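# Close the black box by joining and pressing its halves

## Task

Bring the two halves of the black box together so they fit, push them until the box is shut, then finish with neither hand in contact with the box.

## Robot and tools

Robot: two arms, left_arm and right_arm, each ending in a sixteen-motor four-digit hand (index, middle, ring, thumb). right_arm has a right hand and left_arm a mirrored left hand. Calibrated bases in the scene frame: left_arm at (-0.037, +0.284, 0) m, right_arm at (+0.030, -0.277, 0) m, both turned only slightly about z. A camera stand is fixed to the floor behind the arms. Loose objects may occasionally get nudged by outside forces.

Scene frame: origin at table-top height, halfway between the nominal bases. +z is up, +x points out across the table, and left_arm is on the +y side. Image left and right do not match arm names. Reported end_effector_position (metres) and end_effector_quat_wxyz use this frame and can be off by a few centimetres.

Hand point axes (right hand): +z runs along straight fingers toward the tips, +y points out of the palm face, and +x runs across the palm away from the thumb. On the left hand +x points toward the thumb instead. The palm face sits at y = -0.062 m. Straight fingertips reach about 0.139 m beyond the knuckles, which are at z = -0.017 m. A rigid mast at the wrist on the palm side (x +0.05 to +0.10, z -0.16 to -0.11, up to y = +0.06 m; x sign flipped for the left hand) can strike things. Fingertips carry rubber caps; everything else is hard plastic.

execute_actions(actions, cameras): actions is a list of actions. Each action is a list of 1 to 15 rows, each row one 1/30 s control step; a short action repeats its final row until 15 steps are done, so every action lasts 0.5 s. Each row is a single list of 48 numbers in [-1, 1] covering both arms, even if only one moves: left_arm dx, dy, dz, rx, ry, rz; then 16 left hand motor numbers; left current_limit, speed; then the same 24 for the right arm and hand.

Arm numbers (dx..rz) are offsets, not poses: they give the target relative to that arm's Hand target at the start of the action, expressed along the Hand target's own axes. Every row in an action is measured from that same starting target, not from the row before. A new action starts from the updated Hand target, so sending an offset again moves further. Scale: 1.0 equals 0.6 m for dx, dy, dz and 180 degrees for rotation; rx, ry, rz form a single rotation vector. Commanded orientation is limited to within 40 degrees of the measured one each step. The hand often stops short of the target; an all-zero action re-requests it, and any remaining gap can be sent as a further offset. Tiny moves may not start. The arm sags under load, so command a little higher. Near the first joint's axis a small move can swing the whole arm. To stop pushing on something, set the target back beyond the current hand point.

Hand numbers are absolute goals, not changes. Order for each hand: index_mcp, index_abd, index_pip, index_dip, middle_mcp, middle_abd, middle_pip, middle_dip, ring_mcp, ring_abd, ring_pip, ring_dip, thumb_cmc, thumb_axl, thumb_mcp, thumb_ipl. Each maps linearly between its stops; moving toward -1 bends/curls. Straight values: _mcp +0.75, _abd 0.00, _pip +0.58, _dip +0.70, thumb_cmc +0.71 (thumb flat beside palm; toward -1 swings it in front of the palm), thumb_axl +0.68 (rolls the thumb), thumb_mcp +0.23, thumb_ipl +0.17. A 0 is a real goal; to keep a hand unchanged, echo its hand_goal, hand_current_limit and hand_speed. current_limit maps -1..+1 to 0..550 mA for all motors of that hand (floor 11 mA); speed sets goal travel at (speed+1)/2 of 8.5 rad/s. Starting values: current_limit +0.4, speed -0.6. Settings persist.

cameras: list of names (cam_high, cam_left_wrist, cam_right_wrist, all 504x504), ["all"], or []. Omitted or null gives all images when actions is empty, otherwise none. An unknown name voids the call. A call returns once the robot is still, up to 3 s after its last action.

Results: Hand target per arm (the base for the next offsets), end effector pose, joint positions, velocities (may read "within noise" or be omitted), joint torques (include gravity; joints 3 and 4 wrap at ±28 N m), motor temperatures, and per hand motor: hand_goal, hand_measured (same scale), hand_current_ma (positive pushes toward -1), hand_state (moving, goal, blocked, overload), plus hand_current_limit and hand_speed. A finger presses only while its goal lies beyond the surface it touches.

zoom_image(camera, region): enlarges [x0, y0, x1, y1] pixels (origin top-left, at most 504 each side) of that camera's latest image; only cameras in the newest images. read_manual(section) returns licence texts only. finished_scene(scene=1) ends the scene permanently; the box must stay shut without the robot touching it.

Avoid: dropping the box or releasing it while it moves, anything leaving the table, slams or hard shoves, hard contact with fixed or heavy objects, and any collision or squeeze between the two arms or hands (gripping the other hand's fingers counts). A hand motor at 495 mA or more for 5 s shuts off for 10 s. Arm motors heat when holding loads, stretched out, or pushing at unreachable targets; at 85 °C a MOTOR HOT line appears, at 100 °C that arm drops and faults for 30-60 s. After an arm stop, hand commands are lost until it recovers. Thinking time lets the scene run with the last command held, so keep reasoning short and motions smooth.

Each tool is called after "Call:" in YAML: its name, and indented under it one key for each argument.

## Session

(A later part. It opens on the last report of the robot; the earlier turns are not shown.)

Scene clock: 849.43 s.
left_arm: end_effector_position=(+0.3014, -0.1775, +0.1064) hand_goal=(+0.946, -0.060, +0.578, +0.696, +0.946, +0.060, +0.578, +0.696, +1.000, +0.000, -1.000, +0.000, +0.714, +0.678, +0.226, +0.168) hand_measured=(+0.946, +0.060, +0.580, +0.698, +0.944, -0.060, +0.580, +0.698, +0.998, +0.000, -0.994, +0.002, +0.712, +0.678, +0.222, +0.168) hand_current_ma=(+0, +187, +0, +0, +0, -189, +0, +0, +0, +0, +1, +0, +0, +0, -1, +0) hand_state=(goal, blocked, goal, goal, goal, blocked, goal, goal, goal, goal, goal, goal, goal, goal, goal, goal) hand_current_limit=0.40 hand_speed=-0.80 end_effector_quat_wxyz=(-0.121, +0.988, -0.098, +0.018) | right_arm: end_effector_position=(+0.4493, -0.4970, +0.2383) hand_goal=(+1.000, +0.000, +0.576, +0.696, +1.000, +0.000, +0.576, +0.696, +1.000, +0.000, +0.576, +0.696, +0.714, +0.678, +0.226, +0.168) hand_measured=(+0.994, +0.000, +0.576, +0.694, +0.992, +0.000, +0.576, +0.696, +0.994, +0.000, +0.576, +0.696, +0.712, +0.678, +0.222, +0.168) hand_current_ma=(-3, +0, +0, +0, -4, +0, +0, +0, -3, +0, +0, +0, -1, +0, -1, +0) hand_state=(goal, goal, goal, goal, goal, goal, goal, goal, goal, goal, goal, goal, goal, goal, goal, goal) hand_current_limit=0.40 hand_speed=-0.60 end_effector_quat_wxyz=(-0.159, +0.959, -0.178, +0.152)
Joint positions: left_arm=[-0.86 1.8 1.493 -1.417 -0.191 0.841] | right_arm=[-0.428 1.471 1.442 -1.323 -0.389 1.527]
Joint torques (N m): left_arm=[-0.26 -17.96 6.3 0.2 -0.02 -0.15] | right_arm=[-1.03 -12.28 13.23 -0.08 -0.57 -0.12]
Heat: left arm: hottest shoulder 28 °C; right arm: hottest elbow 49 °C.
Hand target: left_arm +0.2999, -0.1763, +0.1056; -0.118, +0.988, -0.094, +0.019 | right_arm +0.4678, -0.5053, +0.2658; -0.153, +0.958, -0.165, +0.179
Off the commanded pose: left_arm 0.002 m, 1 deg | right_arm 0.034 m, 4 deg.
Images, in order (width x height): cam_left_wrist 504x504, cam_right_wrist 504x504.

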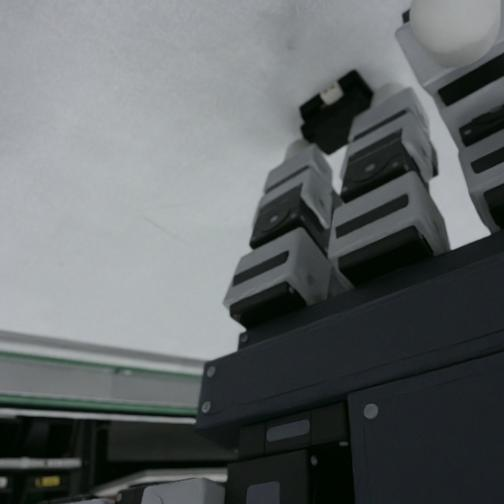

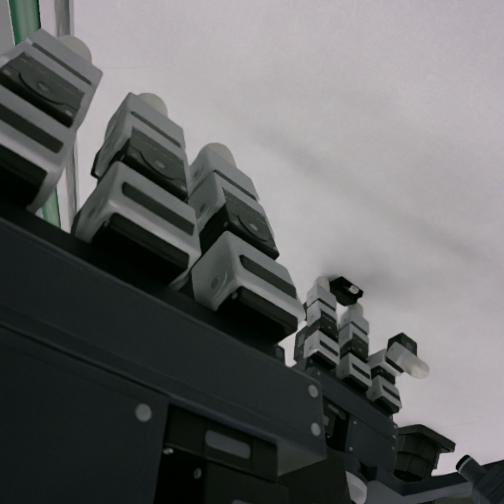

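Call:
execute_actions:
  actions:
    - [[-0.005,-0.0073,-0.0292,0,0,0,0.945,-0.06,0.577,0.696,0.945,0.06,0.577,0.696,1,0,-1,0,0.714,0.678,0.226,0.168,0.4,-0.8,0,0,0,0,0,0,1,0,0.576,0.696,1,0,0.576,0.696,1,0,0.576,0.696,0.714,0.678,0.226,0.168,0.4,-0.6]]
  cameras: ["cam_left_wrist","cam_right_wrist"]

Call:
zoom_image:
  camera: "cam_left_wrist"
  region: [285, 60, 385, 160]

Call:
zoom_image:
  camera: "cam_right_wrist"
  region: [310, 260, 370, 320]

Scene clock: 875.80 s.
left_arm: end_effector_position=(+0.2984, -0.1735, +0.1110) hand_goal=(+0.946, -0.060, +0.578, +0.696, +0.946, +0.060, +0.578, +0.696, +1.000, +0.000, -1.000, +0.000, +0.714, +0.678, +0.226, +0.168) hand_measured=(+0.942, +0.060, +0.578, +0.698, +0.942, -0.060, +0.578, +0.698, +0.998, +0.000, -0.994, +0.002, +0.712, +0.678, +0.222, +0.168) hand_current_ma=(+0, +187, +0, +0, +0, -189, +0, +0, +0, +0, +1, +0, +0, +0, -1, +0) hand_state=(goal, blocked, goal, goal, goal, blocked, goal, goal, goal, goal, goal, goal, goal, goal, goal, goal) hand_current_limit=0.40 hand_speed=-0.80 end_effector_quat_wxyz=(-0.124, +0.987, -0.097, +0.014) | right_arm: end_effector_position=(+0.4493, -0.4970, +0.2383) hand_goal=(+1.000, +0.000, +0.576, +0.696, +1.000, +0.000, +0.576, +0.696, +1.000, +0.000, +0.576, +0.696, +0.714, +0.678, +0.226, +0.168) hand_measured=(+0.994, +0.000, +0.576, +0.694, +0.992, +0.000, +0.576, +0.696, +0.994, +0.000, +0.576, +0.696, +0.712, +0.678, +0.222, +0.168) hand_current_ma=(-3, +0, +0, +0, -4, +0, +0, +0, -3, +0, +0, +0, -1, +0, -1, +0) hand_state=(goal, goal, goal, goal, goal, goal, goal, goal, goal, goal, goal, goal, goal, goal, goal, goal) hand_current_limit=0.40 hand_speed=-0.60 end_effector_quat_wxyz=(-0.159, +0.959, -0.178, +0.152)
Joint positions: left_arm=[-0.86 1.791 1.493 -1.438 -0.19 0.837] | right_arm=[-0.428 1.471 1.442 -1.323 -0.389 1.527]
Joint torques (N m): left_arm=[-0.62 -18.78 8.14 -0.54 -0.03 -0.14] | right_arm=[-0.97 -12.22 13.23 -0.1 -0.57 -0.11]
Heat: left arm: hottest shoulder 30 °C; right arm: hottest elbow 50 °C.
Hand target: left_arm +0.2967, -0.1756, +0.1236; -0.118, +0.988, -0.093, +0.019 | right_arm +0.4678, -0.5053, +0.2658; -0.153, +0.958, -0.165, +0.179
Off the commanded pose: left_arm 0.013 m, 1 deg | right_arm 0.034 m, 4 deg.
Images, in order (width x height): cam_left_wrist 504x504, cam_right_wrist 504x504.

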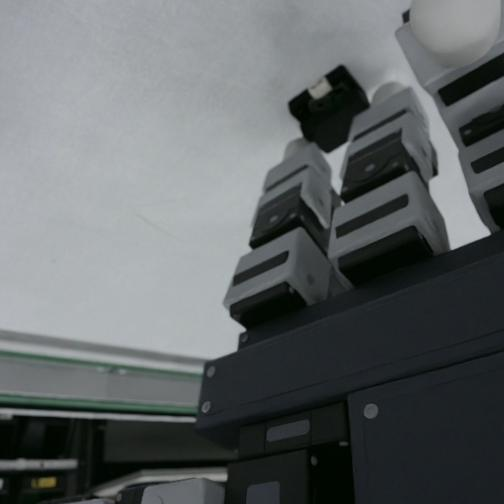

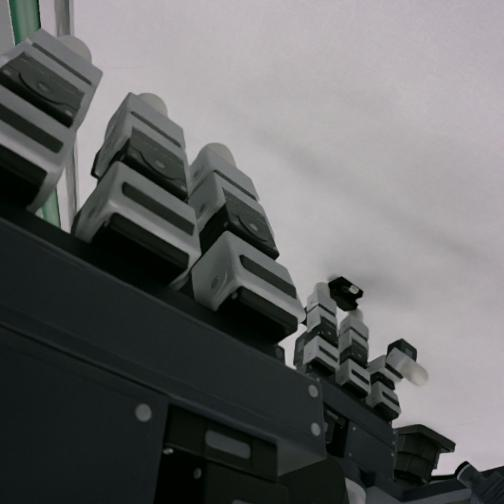

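Scaled by 5.040.

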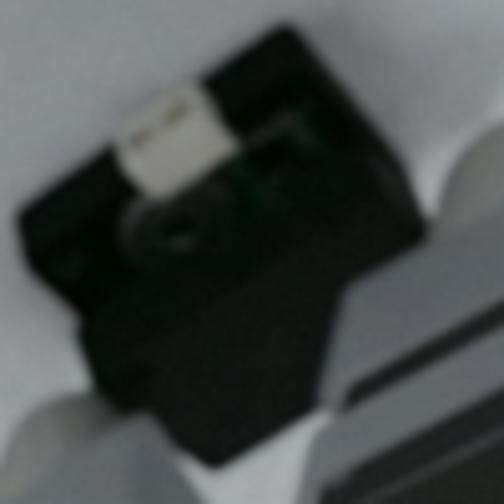

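Scaled by 8.400.

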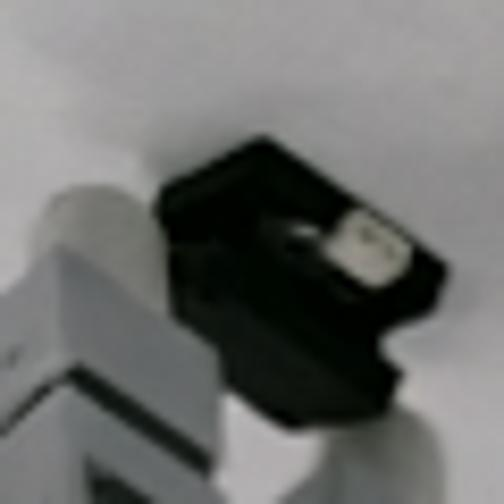

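Call:
execute_actions:
  actions:
    - [[0.019,-0.001,-0.0065,0,-0.0048,-0.0188,0.945,-0.06,0.577,0.696,0.945,0.06,0.577,0.696,1,0,-1,0,0.714,0.678,0.226,0.168,0.4,-0.8,0,0,0,0,0,0,1,0,0.576,0.696,1,0,0.576,0.696,1,0,0.576,0.696,0.714,0.678,0.226,0.168,0.4,-0.6]]
  cameras: ["cam_left_wrist","cam_right_wrist"]

Call:
zoom_image:
  camera: "cam_left_wrist"
  region: [285, 60, 385, 160]

Call:
zoom_image:
  camera: "cam_right_wrist"
  region: [310, 260, 370, 320]

Scene clock: 889.57 s.
left_arm: end_effector_position=(+0.2973, -0.1686, +0.1107) hand_goal=(+0.946, -0.060, +0.578, +0.696, +0.946, +0.060, +0.578, +0.696, +1.000, +0.000, -1.000, +0.000, +0.714, +0.678, +0.226, +0.168) hand_measured=(+0.942, +0.060, +0.578, +0.698, +0.942, -0.060, +0.578, +0.698, +0.998, +0.000, -0.994, +0.002, +0.712, +0.678, +0.222, +0.168) hand_current_ma=(+0, +187, +0, +0, +0, -189, +0, +0, +0, +0, +1, +0, +0, +0, -1, +0) hand_state=(goal, blocked, goal, goal, goal, blocked, goal, goal, goal, goal, goal, goal, goal, goal, goal, goal) hand_current_limit=0.40 hand_speed=-0.80 end_effector_quat_wxyz=(-0.131, +0.989, -0.072, +0.005) | right_arm: end_effector_position=(+0.4493, -0.4970, +0.2383) hand_goal=(+1.000, +0.000, +0.576, +0.696, +1.000, +0.000, +0.576, +0.696, +1.000, +0.000, +0.576, +0.696, +0.714, +0.678, +0.226, +0.168) hand_measured=(+0.994, +0.000, +0.576, +0.694, +0.992, +0.000, +0.576, +0.696, +0.994, +0.000, +0.576, +0.696, +0.712, +0.678, +0.222, +0.168) hand_current_ma=(-3, +0, +0, +0, -4, +0, +0, +0, -3, +0, +0, +0, -1, +0, -1, +0) hand_state=(goal, goal, goal, goal, goal, goal, goal, goal, goal, goal, goal, goal, goal, goal, goal, goal) hand_current_limit=0.40 hand_speed=-0.60 end_effector_quat_wxyz=(-0.159, +0.959, -0.178, +0.152)
Joint positions: left_arm=[-0.86 1.791 1.493 -1.465 -0.181 0.786] | right_arm=[-0.428 1.471 1.442 -1.323 -0.389 1.527]
Joint torques (N m): left_arm=[0.09 -17.14 11.32 -0.62 -0.03 -0.16] | right_arm=[-0.97 -12.22 13.23 -0.08 -0.57 -0.12]
Heat: left arm: hottest shoulder 31 °C; right arm: hottest elbow 50 °C.
Hand target: left_arm +0.3077, -0.1781, +0.1277; -0.118, +0.991, -0.063, +0.015 | right_arm +0.4678, -0.5053, +0.2658; -0.153, +0.958, -0.165, +0.179
Off the commanded pose: left_arm 0.022 m, 2 deg | right_arm 0.034 m, 4 deg.
Images, in order (width x height): cam_left_wrist 504x504, cam_right_wrist 504x504.

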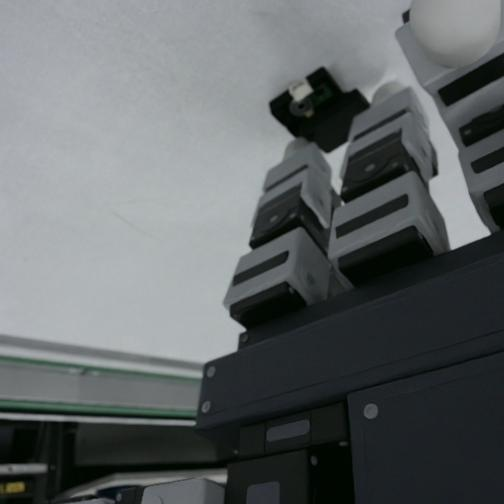

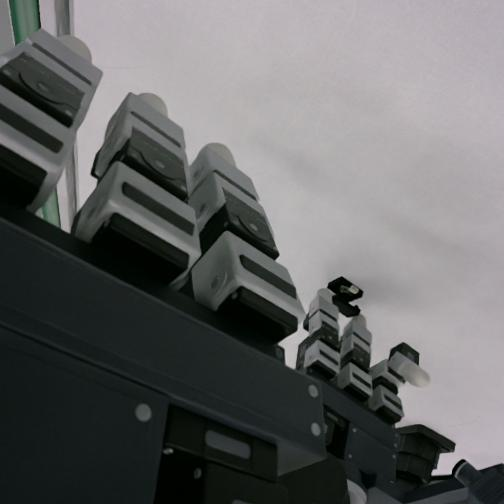

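Scaled by 5.040.

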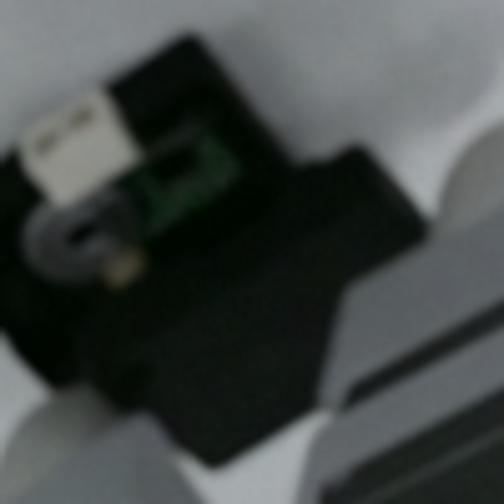

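Scaled by 8.400.

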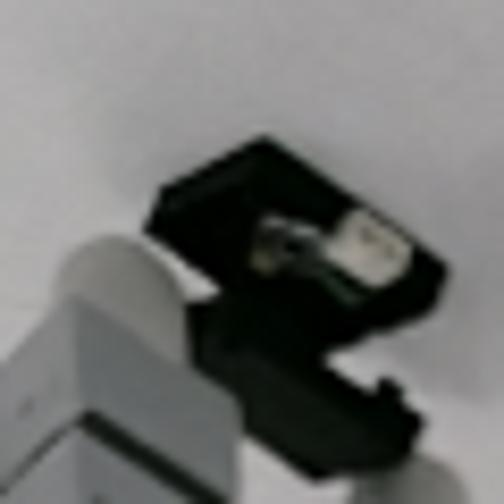

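Call:
execute_actions:
  actions:
    - [[-0.0072,-0.0092,-0.036,0,0,0,0.945,-0.06,0.577,0.696,0.945,0.06,0.577,0.696,1,0,-1,0,0.714,0.678,0.226,0.168,0.4,-0.8,0,0,0,0,0,0,1,0,0.576,0.696,1,0,0.576,0.696,1,0,0.576,0.696,0.714,0.678,0.226,0.168,0.4,-0.6]]
  cameras: ["cam_left_wrist","cam_right_wrist"]

Call:
zoom_image:
  camera: "cam_left_wrist"
  region: [270, 20, 390, 140]

Call:
zoom_image:
  camera: "cam_right_wrist"
  region: [310, 260, 370, 320]

Scene clock: 905.83 s.
left_arm: end_effector_position=(+0.2932, -0.1628, +0.1207) hand_goal=(+0.946, -0.060, +0.578, +0.696, +0.946, +0.060, +0.578, +0.696, +1.000, +0.000, -1.000, +0.000, +0.714, +0.678, +0.226, +0.168) hand_measured=(+0.942, +0.060, +0.578, +0.698, +0.942, -0.060, +0.578, +0.698, +0.998, +0.000, -0.994, +0.002, +0.712, +0.678, +0.222, +0.168) hand_current_ma=(-1, +187, +0, +0, +0, -189, +0, +0, +0, +0, +1, +0, +0, +0, -1, +0) hand_state=(goal, blocked, goal, goal, goal, blocked, goal, goal, goal, goal, goal, goal, goal, goal, goal, goal) hand_current_limit=0.40 hand_speed=-0.80 end_effector_quat_wxyz=(-0.140, +0.988, -0.070, -0.004) | right_arm: end_effector_position=(+0.4493, -0.4970, +0.2383) hand_goal=(+1.000, +0.000, +0.576, +0.696, +1.000, +0.000, +0.576, +0.696, +1.000, +0.000, +0.576, +0.696, +0.714, +0.678, +0.226, +0.168) hand_measured=(+0.994, +0.000, +0.576, +0.694, +0.992, +0.000, +0.576, +0.696, +0.994, +0.000, +0.576, +0.696, +0.712, +0.678, +0.222, +0.168) hand_current_ma=(-3, +0, +0, +0, -4, +0, +0, +0, -3, +0, +0, +0, -1, +0, -1, +0) hand_state=(goal, goal, goal, goal, goal, goal, goal, goal, goal, goal, goal, goal, goal, goal, goal, goal) hand_current_limit=0.40 hand_speed=-0.60 end_effector_quat_wxyz=(-0.159, +0.959, -0.178, +0.152)
Joint positions: left_arm=[-0.86 1.781 1.509 -1.515 -0.18 0.78] | right_arm=[-0.428 1.471 1.442 -1.323 -0.389 1.527]
Joint torques (N m): left_arm=[-0.21 -18.67 12.22 -0.77 -0.01 -0.13] | right_arm=[-0.97 -12.22 13.24 -0.06 -0.57 -0.12]
Heat: left arm: hottest shoulder 31 °C; right arm: hottest elbow 50 °C.
Hand target: left_arm +0.3031, -0.1772, +0.1498; -0.118, +0.991, -0.063, +0.015 | right_arm +0.4678, -0.5053, +0.2658; -0.153, +0.958, -0.165, +0.179
Off the commanded pose: left_arm 0.034 m, 3 deg | right_arm 0.034 m, 4 deg.
Images, in order (width x height): cam_left_wrist 504x504, cam_right_wrist 504x504.

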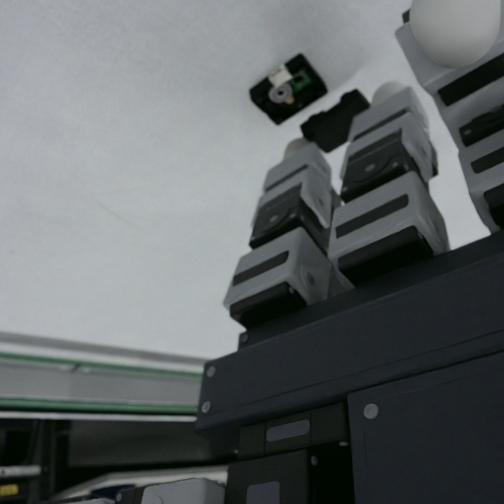

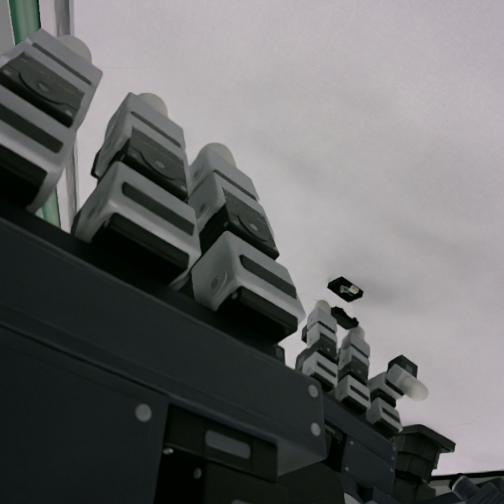

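Scaled by 4.200.

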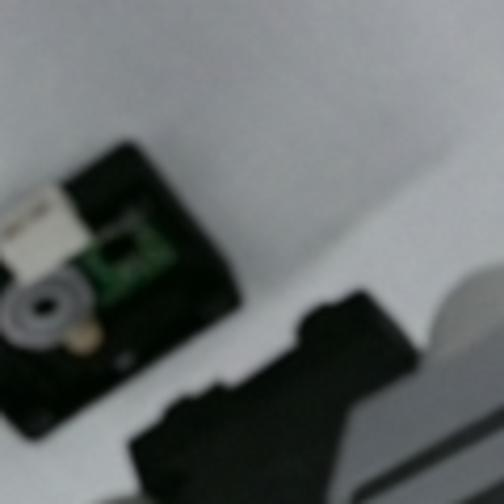

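Scaled by 8.400.

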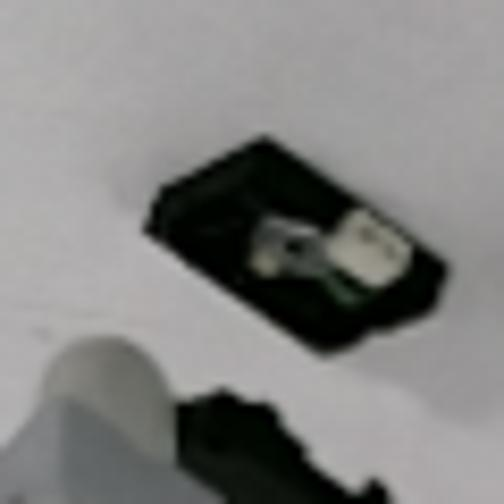

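Call:
execute_actions:
  actions:
    - [[0.0165,0.0095,0.0453,0,0,0,0.945,-0.06,0.577,0.696,0.945,0.06,0.577,0.696,1,0,-1,0,0.714,0.678,0.226,0.168,0.4,-0.8,0,0,0,0,0,0,1,0,0.576,0.696,1,0,0.576,0.696,1,0,0.576,0.696,0.714,0.678,0.226,0.168,0.4,-0.6]]
  cameras: ["cam_left_wrist","cam_right_wrist"]

Call:
zoom_image:
  camera: "cam_left_wrist"
  region: [280, 40, 390, 150]

Call:
zoom_image:
  camera: "cam_right_wrist"
  region: [310, 260, 370, 320]

Scene clock: 919.57 s.
left_arm: end_effector_position=(+0.3007, -0.1711, +0.1164) hand_goal=(+0.946, -0.060, +0.578, +0.696, +0.946, +0.060, +0.578, +0.696, +1.000, +0.000, -1.000, +0.000, +0.714, +0.678, +0.226, +0.168) hand_measured=(+0.942, +0.060, +0.578, +0.698, +0.942, -0.060, +0.578, +0.698, +0.998, +0.000, -0.994, +0.002, +0.712, +0.678, +0.222, +0.168) hand_current_ma=(-1, +187, +0, +0, +0, -189, +0, +0, +0, +0, +1, +0, +0, +0, -1, +0) hand_state=(goal, blocked, goal, goal, goal, blocked, goal, goal, goal, goal, goal, goal, goal, goal, goal, goal) hand_current_limit=0.40 hand_speed=-0.80 end_effector_quat_wxyz=(-0.128, +0.989, -0.068, +0.007) | right_arm: end_effector_position=(+0.4493, -0.4970, +0.2383) hand_goal=(+1.000, +0.000, +0.576, +0.696, +1.000, +0.000, +0.576, +0.696, +1.000, +0.000, +0.576, +0.696, +0.714, +0.678, +0.226, +0.168) hand_measured=(+0.994, +0.000, +0.576, +0.694, +0.992, +0.000, +0.576, +0.696, +0.994, +0.000, +0.576, +0.696, +0.712, +0.678, +0.222, +0.168) hand_current_ma=(-3, +0, +0, +0, -4, +0, +0, +0, -3, +0, +0, +0, -1, +0, -1, +0) hand_state=(goal, goal, goal, goal, goal, goal, goal, goal, goal, goal, goal, goal, goal, goal, goal, goal) hand_current_limit=0.40 hand_speed=-0.60 end_effector_quat_wxyz=(-0.159, +0.959, -0.178, +0.152)
Joint positions: left_arm=[-0.859 1.791 1.509 -1.473 -0.18 0.779] | right_arm=[-0.428 1.471 1.442 -1.323 -0.389 1.527]
Joint torques (N m): left_arm=[0.73 -16.44 10.19 0.05 -0.12 0] | right_arm=[-1.03 -12.22 13.22 -0.09 -0.57 -0.11]
Heat: left arm: hottest shoulder 31 °C; right arm: hottest elbow 50 °C.
Hand target: left_arm +0.3134, -0.1776, +0.1221; -0.118, +0.991, -0.063, +0.015 | right_arm +0.4678, -0.5053, +0.2658; -0.153, +0.958, -0.165, +0.179
Off the commanded pose: left_arm 0.015 m, 2 deg | right_arm 0.034 m, 4 deg.
Images, in order (width x height): cam_left_wrist 504x504, cam_right_wrist 504x504.

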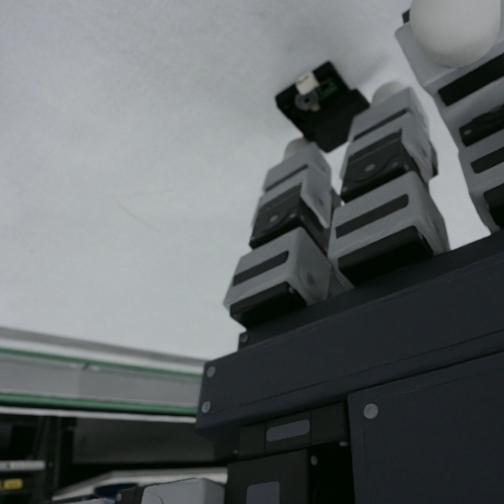

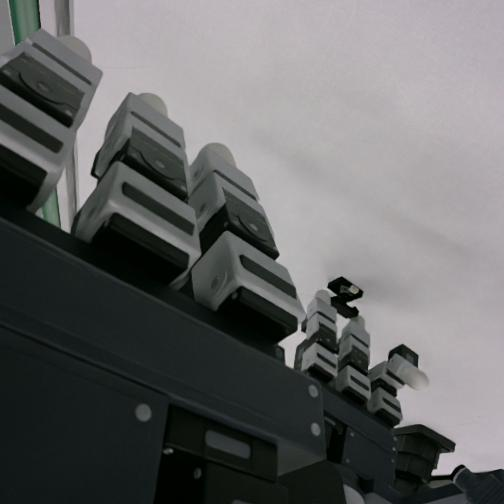

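Scaled by 4.582.

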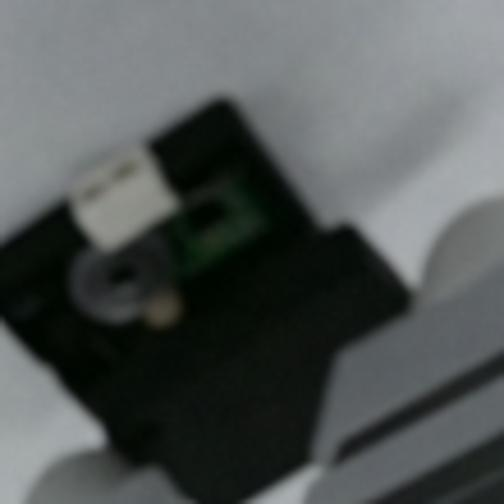

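Scaled by 8.400.

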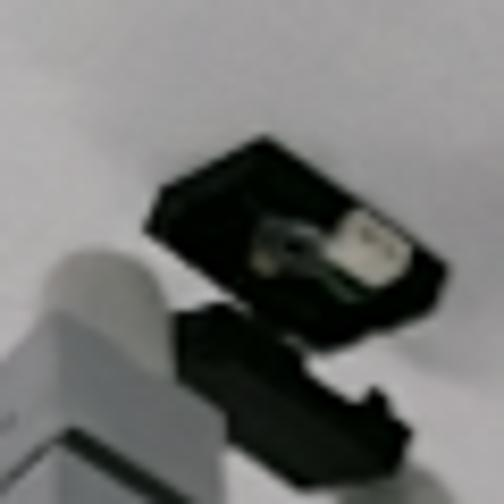

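Call:
execute_actions:
  actions:
    - [[0.0168,0.01,-0.0025,0,0,0,0.945,-0.06,0.577,0.696,0.945,0.06,0.577,0.696,1,0,-1,0,0.714,0.678,0.226,0.168,0.4,-0.8,0,0,0,0,0,0,1,0,0.576,0.696,1,0,0.576,0.696,1,0,0.576,0.696,0.714,0.678,0.226,0.168,0.4,-0.6]]
  cameras: ["cam_left_wrist"]

Call:
zoom_image:
  camera: "cam_left_wrist"
  region: [280, 40, 390, 150]

Scene clock: 926.27 s.
left_arm: end_effector_position=(+0.3066, -0.1730, +0.1063) hand_goal=(+0.946, -0.060, +0.578, +0.696, +0.946, +0.060, +0.578, +0.696, +1.000, +0.000, -1.000, +0.000, +0.714, +0.678, +0.226, +0.168) hand_measured=(+0.942, +0.060, +0.578, +0.698, +0.942, -0.060, +0.578, +0.698, +0.998, +0.000, -0.994, +0.002, +0.712, +0.678, +0.222, +0.168) hand_current_ma=(-1, +187, +0, +0, +0, -189, +0, +0, +0, +0, +1, +0, +0, +0, -1, +0) hand_state=(goal, blocked, goal, goal, goal, blocked, goal, goal, goal, goal, goal, goal, goal, goal, goal, goal) hand_current_limit=0.40 hand_speed=-0.80 end_effector_quat_wxyz=(-0.133, +0.989, -0.065, +0.002) | right_arm: end_effector_position=(+0.4493, -0.4970, +0.2383) hand_goal=(+1.000, +0.000, +0.576, +0.696, +1.000, +0.000, +0.576, +0.696, +1.000, +0.000, +0.576, +0.696, +0.714, +0.678, +0.226, +0.168) hand_measured=(+0.994, +0.000, +0.576, +0.694, +0.992, +0.000, +0.576, +0.696, +0.994, +0.000, +0.576, +0.696, +0.712, +0.678, +0.222, +0.168) hand_current_ma=(-3, +0, +0, +0, -4, +0, +0, +0, -3, +0, +0, +0, -1, +0, -1, +0) hand_state=(goal, goal, goal, goal, goal, goal, goal, goal, goal, goal, goal, goal, goal, goal, goal, goal) hand_current_limit=0.40 hand_speed=-0.60 end_effector_quat_wxyz=(-0.159, +0.959, -0.178, +0.152)
Joint positions: left_arm=[-0.853 1.821 1.524 -1.473 -0.18 0.779] | right_arm=[-0.428 1.471 1.442 -1.323 -0.389 1.527]
Joint torques (N m): left_arm=[0.5 -16.91 12.27 -0.34 -0.16 0.06] | right_arm=[-1.03 -12.22 13.23 -0.06 -0.58 -0.12]
Heat: left arm: hottest shoulder 31 °C; right arm: hottest elbow 50 °C.
Hand target: left_arm +0.3226, -0.1850, +0.1225; -0.118, +0.991, -0.063, +0.015 | right_arm +0.4678, -0.5053, +0.2658; -0.153, +0.958, -0.165, +0.179
Off the commanded pose: left_arm 0.026 m, 2 deg | right_arm 0.034 m, 4 deg.
Images, in order (width x height): cam_left_wrist 504x504.

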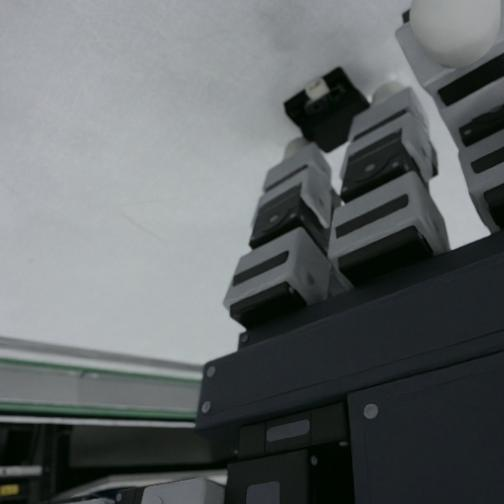

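Scaled by 4.582.

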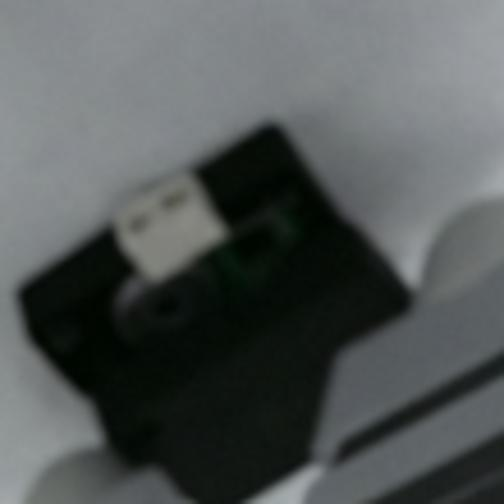

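Call:
execute_actions:
  actions:
    - [[0,0,0,0,0,0,0.935,-0.02,0.577,0.696,0.935,0.10,0.577,0.696,1,0,-1,0,0.714,0.678,0.226,0.168,0.4,-0.8,0,0,0,0,0,0,1,0,0.576,0.696,1,0,0.576,0.696,1,0,0.576,0.696,0.714,0.678,0.226,0.168,0.4,-0.6]]
    - [[0,0,0,0,0,0,0.935,-0.0,0.577,0.696,0.935,0.12,0.577,0.696,1,0,-1,0,0.714,0.678,0.226,0.168,0.4,-0.8,0,0,0,0,0,0,1,0,0.576,0.696,1,0,0.576,0.696,1,0,0.576,0.696,0.714,0.678,0.226,0.168,0.4,-0.6]]
  cameras: ["cam_left_wrist"]

Call:
zoom_image:
  camera: "cam_left_wrist"
  region: [280, 50, 380, 150]

Call:
zoom_image:
  camera: "cam_left_wrist"
  region: [275, 60, 345, 130]

Scene clock: 939.50 s.
left_arm: end_effector_position=(+0.3066, -0.1730, +0.1063) hand_goal=(+0.936, +0.000, +0.578, +0.696, +0.936, +0.120, +0.578, +0.696, +1.000, +0.000, -1.000, +0.000, +0.714, +0.678, +0.226, +0.168) hand_measured=(+0.932, +0.074, +0.578, +0.698, +0.934, -0.044, +0.578, +0.698, +0.998, +0.000, -0.994, +0.002, +0.712, +0.678, +0.222, +0.168) hand_current_ma=(-1, +76, +0, +0, +0, -338, +0, +0, +0, +0, +1, +0, +0, +0, -1, +0) hand_state=(goal, blocked, goal, goal, goal, blocked, goal, goal, goal, goal, goal, goal, goal, goal, goal, goal) hand_current_limit=0.40 hand_speed=-0.80 end_effector_quat_wxyz=(-0.133, +0.989, -0.065, +0.002) | right_arm: end_effector_position=(+0.4493, -0.4970, +0.2383) hand_goal=(+1.000, +0.000, +0.576, +0.696, +1.000, +0.000, +0.576, +0.696, +1.000, +0.000, +0.576, +0.696, +0.714, +0.678, +0.226, +0.168) hand_measured=(+0.994, +0.000, +0.576, +0.694, +0.992, +0.000, +0.576, +0.696, +0.994, +0.000, +0.576, +0.696, +0.712, +0.678, +0.222, +0.168) hand_current_ma=(-3, +0, +0, +0, -4, +0, +0, +0, -3, +0, +0, +0, -1, +0, -1, +0) hand_state=(goal, goal, goal, goal, goal, goal, goal, goal, goal, goal, goal, goal, goal, goal, goal, goal) hand_current_limit=0.40 hand_speed=-0.60 end_effector_quat_wxyz=(-0.159, +0.959, -0.178, +0.152)
Joint positions: left_arm=[-0.853 1.821 1.524 -1.473 -0.18 0.779] | right_arm=[-0.428 1.471 1.442 -1.323 -0.389 1.527]
Joint torques (N m): left_arm=[0.44 -16.97 12.34 -0.36 -0.15 0.05] | right_arm=[-0.91 -12.28 13.23 -0.06 -0.57 -0.11]
Heat: left arm: hottest elbow 31 °C; right arm: hottest elbow 50 °C.
Hand target: left_arm +0.3226, -0.1851, +0.1225; -0.118, +0.991, -0.063, +0.015 | right_arm +0.4678, -0.5053, +0.2658; -0.153, +0.958, -0.165, +0.179
Off the commanded pose: left_arm 0.026 m, 2 deg | right_arm 0.034 m, 4 deg.
Images, in order (width x height): cam_left_wrist 504x504.

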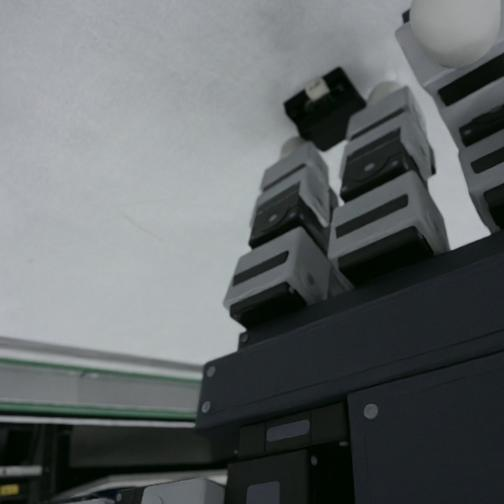

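Scaled by 5.040.

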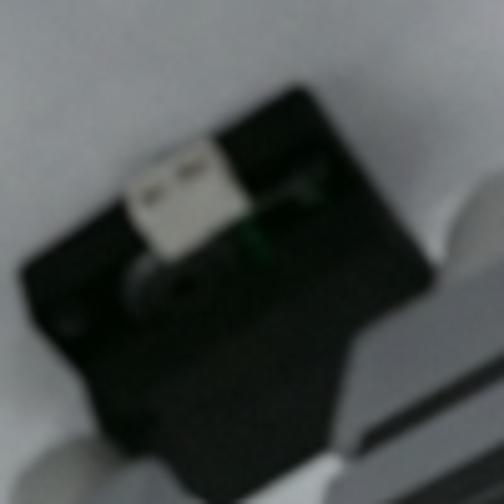

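Scaled by 7.200.

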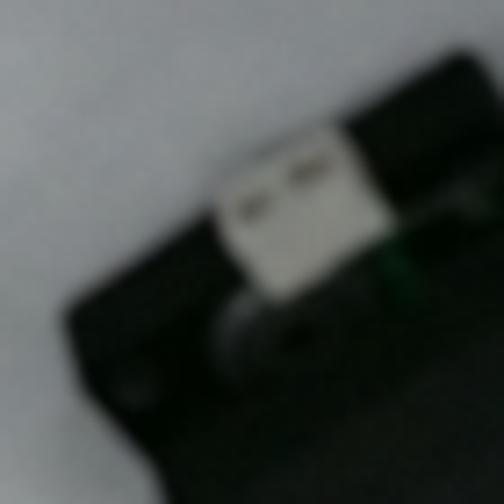

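Call:
execute_actions:
  actions:
    - [[-0.0182,-0.0302,-0.0825,0,0,0,0.945,-0.06,0.577,0.696,0.945,0.06,0.577,0.696,1,0,-1,0,0.714,0.678,0.226,0.168,0.4,-0.8,0,0,0,0,0,0,1,0,0.576,0.696,1,0,0.576,0.696,1,0,0.576,0.696,0.714,0.678,0.226,0.168,0.4,-0.6]]
  cameras: ["cam_left_wrist"]

Call:
zoom_image:
  camera: "cam_left_wrist"
  region: [260, 10, 400, 150]

Scene clock: 946.33 s.
left_arm: end_effector_position=(+0.3021, -0.1672, +0.1537) hand_goal=(+0.946, -0.060, +0.578, +0.696, +0.946, +0.060, +0.578, +0.696, +1.000, +0.000, -1.000, +0.000, +0.714, +0.678, +0.226, +0.168) hand_measured=(+0.932, +0.074, +0.578, +0.698, +0.938, -0.044, +0.578, +0.698, +0.998, +0.000, -0.994, +0.002, +0.712, +0.678, +0.222, +0.168) hand_current_ma=(-5, +230, +0, +0, -2, -146, +0, +0, +0, +0, +1, +0, +0, +0, -1, +0) hand_state=(goal, blocked, goal, goal, goal, blocked, goal, goal, goal, goal, goal, goal, goal, goal, goal, goal) hand_current_limit=0.40 hand_speed=-0.80 end_effector_quat_wxyz=(-0.133, +0.989, -0.065, +0.002) | right_arm: end_effector_position=(+0.4493, -0.4970, +0.2383) hand_goal=(+1.000, +0.000, +0.576, +0.696, +1.000, +0.000, +0.576, +0.696, +1.000, +0.000, +0.576, +0.696, +0.714, +0.678, +0.226, +0.168) hand_measured=(+0.994, +0.000, +0.576, +0.694, +0.992, +0.000, +0.576, +0.696, +0.994, +0.000, +0.576, +0.696, +0.712, +0.678, +0.222, +0.168) hand_current_ma=(-3, +0, +0, +0, -4, +0, +0, +0, -3, +0, +0, +0, -1, +0, -1, +0) hand_state=(goal, goal, goal, goal, goal, goal, goal, goal, goal, goal, goal, goal, goal, goal, goal, goal) hand_current_limit=0.40 hand_speed=-0.60 end_effector_quat_wxyz=(-0.159, +0.959, -0.178, +0.152)
Joint positions: left_arm=[-0.853 1.772 1.584 -1.581 -0.18 0.779] | right_arm=[-0.428 1.471 1.442 -1.323 -0.389 1.527]
Joint torques (N m): left_arm=[0.09 -17.08 12.26 -0.61 -0.11 -0.04] | right_arm=[-0.97 -12.22 13.23 -0.08 -0.58 -0.12]
Heat: left arm: hottest elbow 31 °C; right arm: hottest elbow 51 °C.
Hand target: left_arm +0.3118, -0.1777, +0.1748; -0.118, +0.991, -0.063, +0.015 | right_arm +0.4678, -0.5053, +0.2658; -0.153, +0.958, -0.165, +0.179
Off the commanded pose: left_arm 0.025 m, 2 deg | right_arm 0.034 m, 4 deg.
Images, in order (width x height): cam_left_wrist 504x504.

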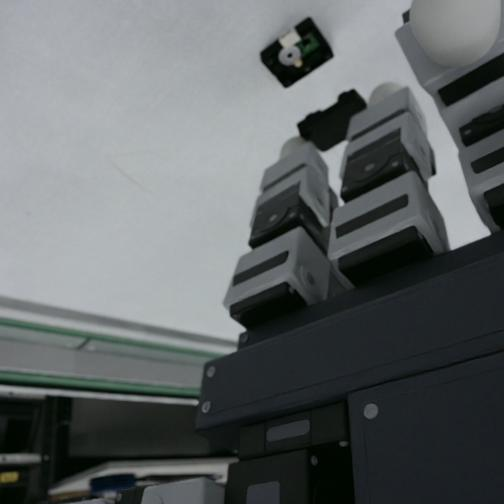

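Scaled by 3.600.

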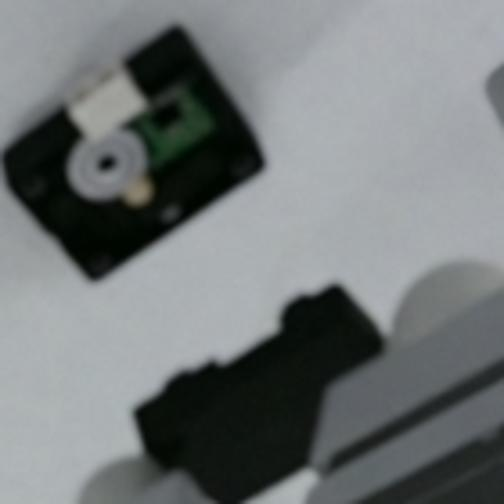

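Call:
execute_actions:
  actions:
    - [[-0.0048,0.0238,0.1018,0,0,0,0.945,-0.06,0.577,0.696,0.945,0.06,0.577,0.696,1,0,-1,0,0.714,0.678,0.226,0.168,0.4,-0.8,0,0,0,0,0,0,1,0,0.576,0.696,1,0,0.576,0.696,1,0,0.576,0.696,0.714,0.678,0.226,0.168,0.4,-0.6]]
  cameras: ["cam_left_wrist","cam_right_wrist"]

Call:
zoom_image:
  camera: "cam_left_wrist"
  region: [280, 50, 380, 150]

Call:
zoom_image:
  camera: "cam_right_wrist"
  region: [310, 260, 370, 320]

Scene clock: 954.93 s.
left_arm: end_effector_position=(+0.3095, -0.1767, +0.1150) hand_goal=(+0.946, -0.060, +0.578, +0.696, +0.946, +0.060, +0.578, +0.696, +1.000, +0.000, -1.000, +0.000, +0.714, +0.678, +0.226, +0.168) hand_measured=(+0.932, +0.074, +0.578, +0.698, +0.940, -0.044, +0.578, +0.698, +0.998, +0.000, -0.994, +0.002, +0.712, +0.678, +0.222, +0.168) hand_current_ma=(-5, +230, +0, +0, -1, -146, +0, +0, +0, +0, +1, +0, +0, +0, -1, +0) hand_state=(goal, blocked, goal, goal, goal, blocked, goal, goal, goal, goal, goal, goal, goal, goal, goal, goal) hand_current_limit=0.40 hand_speed=-0.80 end_effector_quat_wxyz=(-0.119, +0.991, -0.064, +0.015) | right_arm: end_effector_position=(+0.4493, -0.4970, +0.2383) hand_goal=(+1.000, +0.000, +0.576, +0.696, +1.000, +0.000, +0.576, +0.696, +1.000, +0.000, +0.576, +0.696, +0.714, +0.678, +0.226, +0.168) hand_measured=(+0.994, +0.000, +0.576, +0.694, +0.992, +0.000, +0.576, +0.696, +0.994, +0.000, +0.576, +0.696, +0.712, +0.678, +0.222, +0.168) hand_current_ma=(-3, +0, +0, +0, -4, +0, +0, +0, -3, +0, +0, +0, -1, +0, -1, +0) hand_state=(goal, goal, goal, goal, goal, goal, goal, goal, goal, goal, goal, goal, goal, goal, goal, goal) hand_current_limit=0.40 hand_speed=-0.60 end_effector_quat_wxyz=(-0.159, +0.959, -0.178, +0.152)
Joint positions: left_arm=[-0.853 1.801 1.517 -1.446 -0.18 0.779] | right_arm=[-0.428 1.471 1.442 -1.323 -0.389 1.527]
Joint torques (N m): left_arm=[-0.21 -17.26 7.12 0.12 -0.1 -0.05] | right_arm=[-0.97 -12.22 13.23 -0.08 -0.57 -0.12]
Heat: left arm: hottest elbow 32 °C; right arm: hottest elbow 51 °C.
Hand target: left_arm +0.3099, -0.1769, +0.1120; -0.118, +0.991, -0.063, +0.015 | right_arm +0.4678, -0.5053, +0.2658; -0.153, +0.958, -0.165, +0.179
Off the commanded pose: left_arm 0.003 m, 0 deg | right_arm 0.034 m, 4 deg.
Images, in order (width x height): cam_left_wrist 504x504, cam_right_wrist 504x504.

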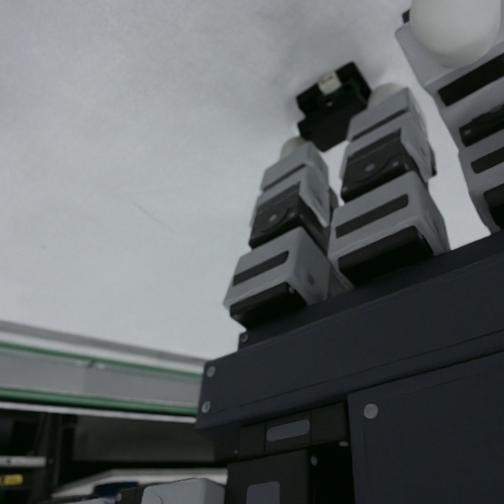

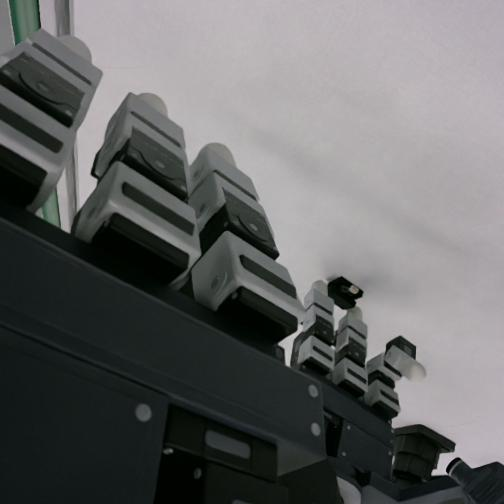

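Scaled by 5.040.

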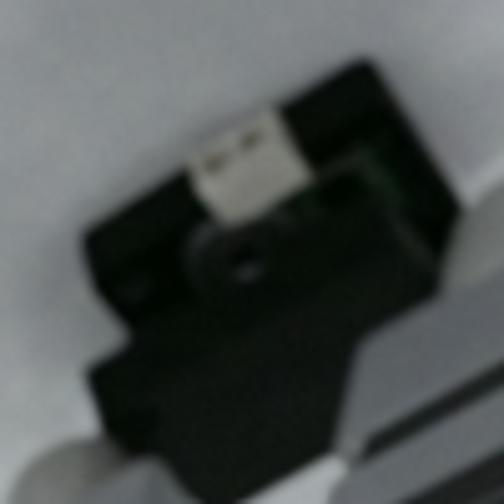

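Scaled by 8.400.

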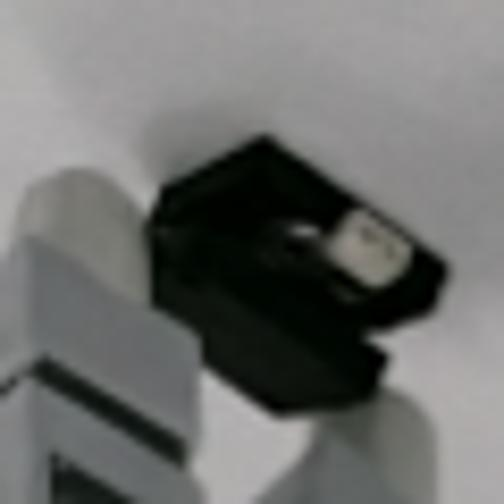

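Call:
execute_actions:
  actions:
    - [[0,0,0,0,0,0.005,0.965,-0.12,0.577,0.696,0.965,0.0,0.577,0.696,1,0,-1,0,0.714,0.678,0.226,0.168,0.4,-0.8,0,0,0,0,0,0,1,0,0.576,0.696,1,0,0.576,0.696,1,0,0.576,0.696,0.714,0.678,0.226,0.168,0.4,-0.6]]
  cameras: ["cam_left_wrist"]

Call:
zoom_image:
  camera: "cam_left_wrist"
  region: [280, 50, 380, 150]

Scene clock: 965.97 s.
left_arm: end_effector_position=(+0.3088, -0.1768, +0.1150) hand_goal=(+0.966, -0.120, +0.578, +0.696, +0.966, +0.000, +0.578, +0.696, +1.000, +0.000, -1.000, +0.000, +0.714, +0.678, +0.226, +0.168) hand_measured=(+0.946, +0.042, +0.578, +0.698, +0.958, -0.076, +0.578, +0.698, +0.998, +0.000, -0.994, +0.002, +0.712, +0.678, +0.222, +0.168) hand_current_ma=(-9, +325, +0, +0, -2, -82, +0, +0, +0, +0, +1, +0, +0, +0, -1, +0) hand_state=(goal, blocked, goal, goal, goal, blocked, goal, goal, goal, goal, goal, goal, goal, goal, goal, goal) hand_current_limit=0.40 hand_speed=-0.80 end_effector_quat_wxyz=(-0.119, +0.991, -0.067, +0.014) | right_arm: end_effector_position=(+0.4493, -0.4970, +0.2383) hand_goal=(+1.000, +0.000, +0.576, +0.696, +1.000, +0.000, +0.576, +0.696, +1.000, +0.000, +0.576, +0.696, +0.714, +0.678, +0.226, +0.168) hand_measured=(+0.994, +0.000, +0.576, +0.694, +0.992, +0.000, +0.576, +0.696, +0.994, +0.000, +0.576, +0.696, +0.712, +0.678, +0.222, +0.168) hand_current_ma=(-3, +0, +0, +0, -4, +0, +0, +0, -3, +0, +0, +0, -1, +0, -1, +0) hand_state=(goal, goal, goal, goal, goal, goal, goal, goal, goal, goal, goal, goal, goal, goal, goal, goal) hand_current_limit=0.40 hand_speed=-0.60 end_effector_quat_wxyz=(-0.159, +0.959, -0.178, +0.152)
Joint positions: left_arm=[-0.853 1.801 1.517 -1.446 -0.18 0.787] | right_arm=[-0.428 1.471 1.442 -1.323 -0.389 1.527]
Joint torques (N m): left_arm=[0.09 -17.03 7.43 0.09 -0.11 0.1] | right_arm=[-0.91 -12.22 13.23 -0.06 -0.57 -0.11]
Heat: left arm: hottest elbow 31 °C; right arm: hottest elbow 51 °C.
Hand target: left_arm +0.3099, -0.1769, +0.1120; -0.118, +0.990, -0.071, +0.014 | right_arm +0.4678, -0.5053, +0.2658; -0.153, +0.958, -0.165, +0.179
Off the commanded pose: left_arm 0.003 m, 0 deg | right_arm 0.034 m, 4 deg.
Images, in order (width x height): cam_left_wrist 504x504.

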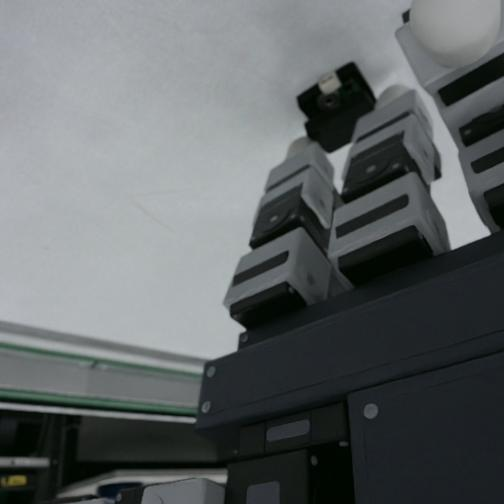

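Scaled by 5.040.

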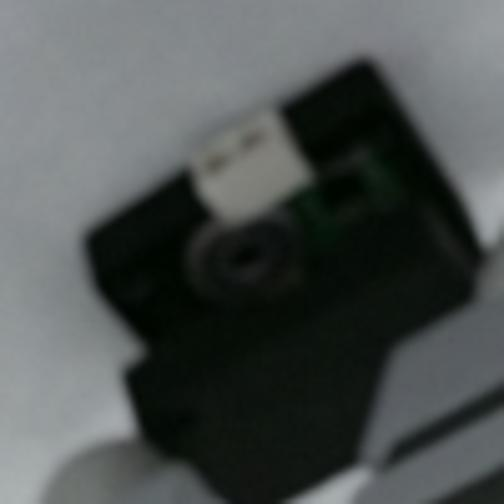

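Call:
execute_actions:
  actions:
    - [[0,0.004,0.0162,0,0,0,0.965,-0.12,0.577,0.696,0.965,0.0,0.577,0.696,1,0,-1,0,0.714,0.678,0.226,0.168,0.4,-0.8,0,0,0,0,0,0,1,0,0.576,0.696,1,0,0.576,0.696,1,0,0.576,0.696,0.714,0.678,0.226,0.168,0.4,-0.6]]
  cameras: ["cam_left_wrist","cam_right_wrist"]

Call:
zoom_image:
  camera: "cam_left_wrist"
  region: [280, 50, 380, 150]

Call:
zoom_image:
  camera: "cam_right_wrist"
  region: [310, 260, 370, 320]

Scene clock: 975.50 s.
left_arm: end_effector_position=(+0.3104, -0.1788, +0.1118) hand_goal=(+0.966, -0.120, +0.578, +0.696, +0.966, +0.000, +0.578, +0.696, +1.000, +0.000, -1.000, +0.000, +0.714, +0.678, +0.226, +0.168) hand_measured=(+0.946, +0.042, +0.578, +0.698, +0.958, -0.076, +0.578, +0.698, +0.998, +0.000, -0.994, +0.002, +0.712, +0.678, +0.222, +0.168) hand_current_ma=(-9, +324, +0, +0, -2, -82, +0, +0, +0, +0, +1, +0, +0, +0, -1, +0) hand_state=(goal, blocked, goal, goal, goal, blocked, goal, goal, goal, goal, goal, goal, goal, goal, goal, goal) hand_current_limit=0.40 hand_speed=-0.80 end_effector_quat_wxyz=(-0.114, +0.991, -0.067, +0.019) | right_arm: end_effector_position=(+0.4493, -0.4970, +0.2383) hand_goal=(+1.000, +0.000, +0.576, +0.696, +1.000, +0.000, +0.576, +0.696, +1.000, +0.000, +0.576, +0.696, +0.714, +0.678, +0.226, +0.168) hand_measured=(+0.994, +0.000, +0.576, +0.694, +0.992, +0.000, +0.576, +0.696, +0.994, +0.000, +0.576, +0.696, +0.712, +0.678, +0.222, +0.168) hand_current_ma=(-3, +0, +0, +0, -4, +0, +0, +0, -3, +0, +0, +0, -1, +0, -1, +0) hand_state=(goal, goal, goal, goal, goal, goal, goal, goal, goal, goal, goal, goal, goal, goal, goal, goal) hand_current_limit=0.40 hand_speed=-0.60 end_effector_quat_wxyz=(-0.159, +0.959, -0.178, +0.152)
Joint positions: left_arm=[-0.853 1.802 1.507 -1.423 -0.18 0.787] | right_arm=[-0.428 1.471 1.442 -1.323 -0.389 1.527]
Joint torques (N m): left_arm=[-0.03 -16.32 6.8 0.13 -0.09 0.07] | right_arm=[-0.97 -12.22 13.23 -0.08 -0.57 -0.12]
Heat: left arm: hottest elbow 31 °C; right arm: hottest elbow 51 °C.
Hand target: left_arm +0.3100, -0.1770, +0.1019; -0.118, +0.990, -0.071, +0.014 | right_arm +0.4678, -0.5053, +0.2658; -0.153, +0.958, -0.165, +0.179
Off the commanded pose: left_arm 0.010 m, 1 deg | right_arm 0.034 m, 4 deg.
Images, in order (width x height): cam_left_wrist 504x504, cam_right_wrist 504x504.

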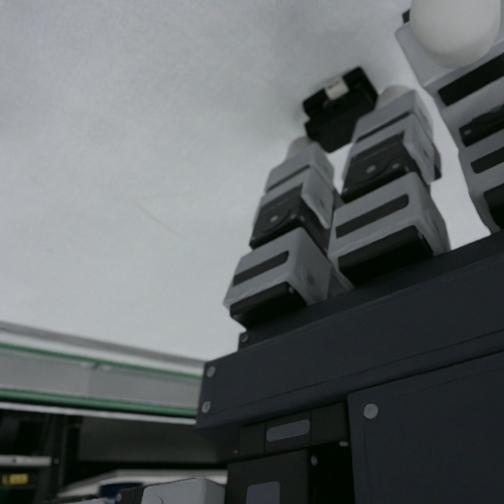

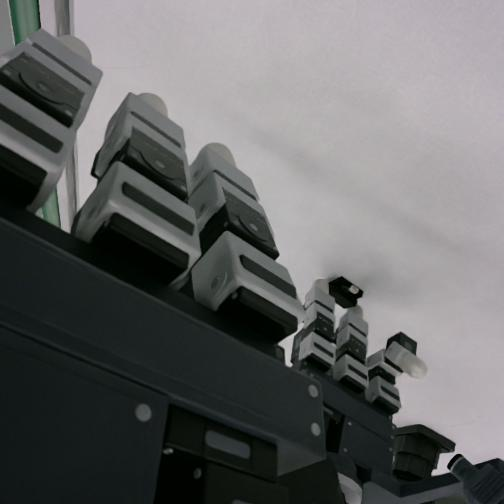

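Scaled by 5.040.

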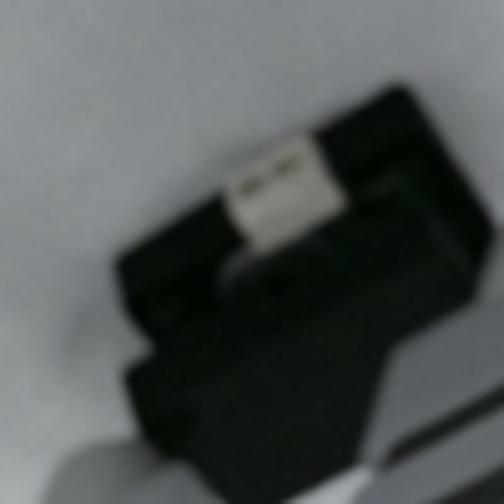

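Scaled by 8.400.

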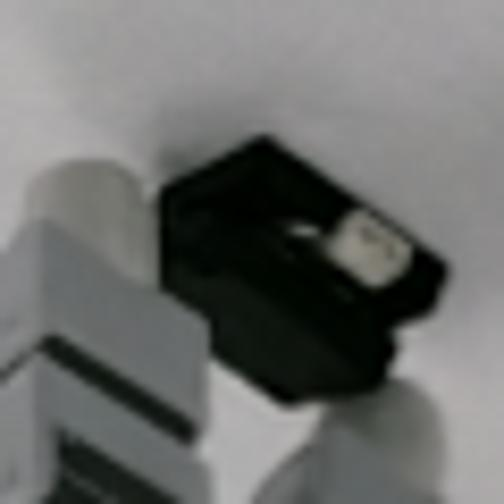

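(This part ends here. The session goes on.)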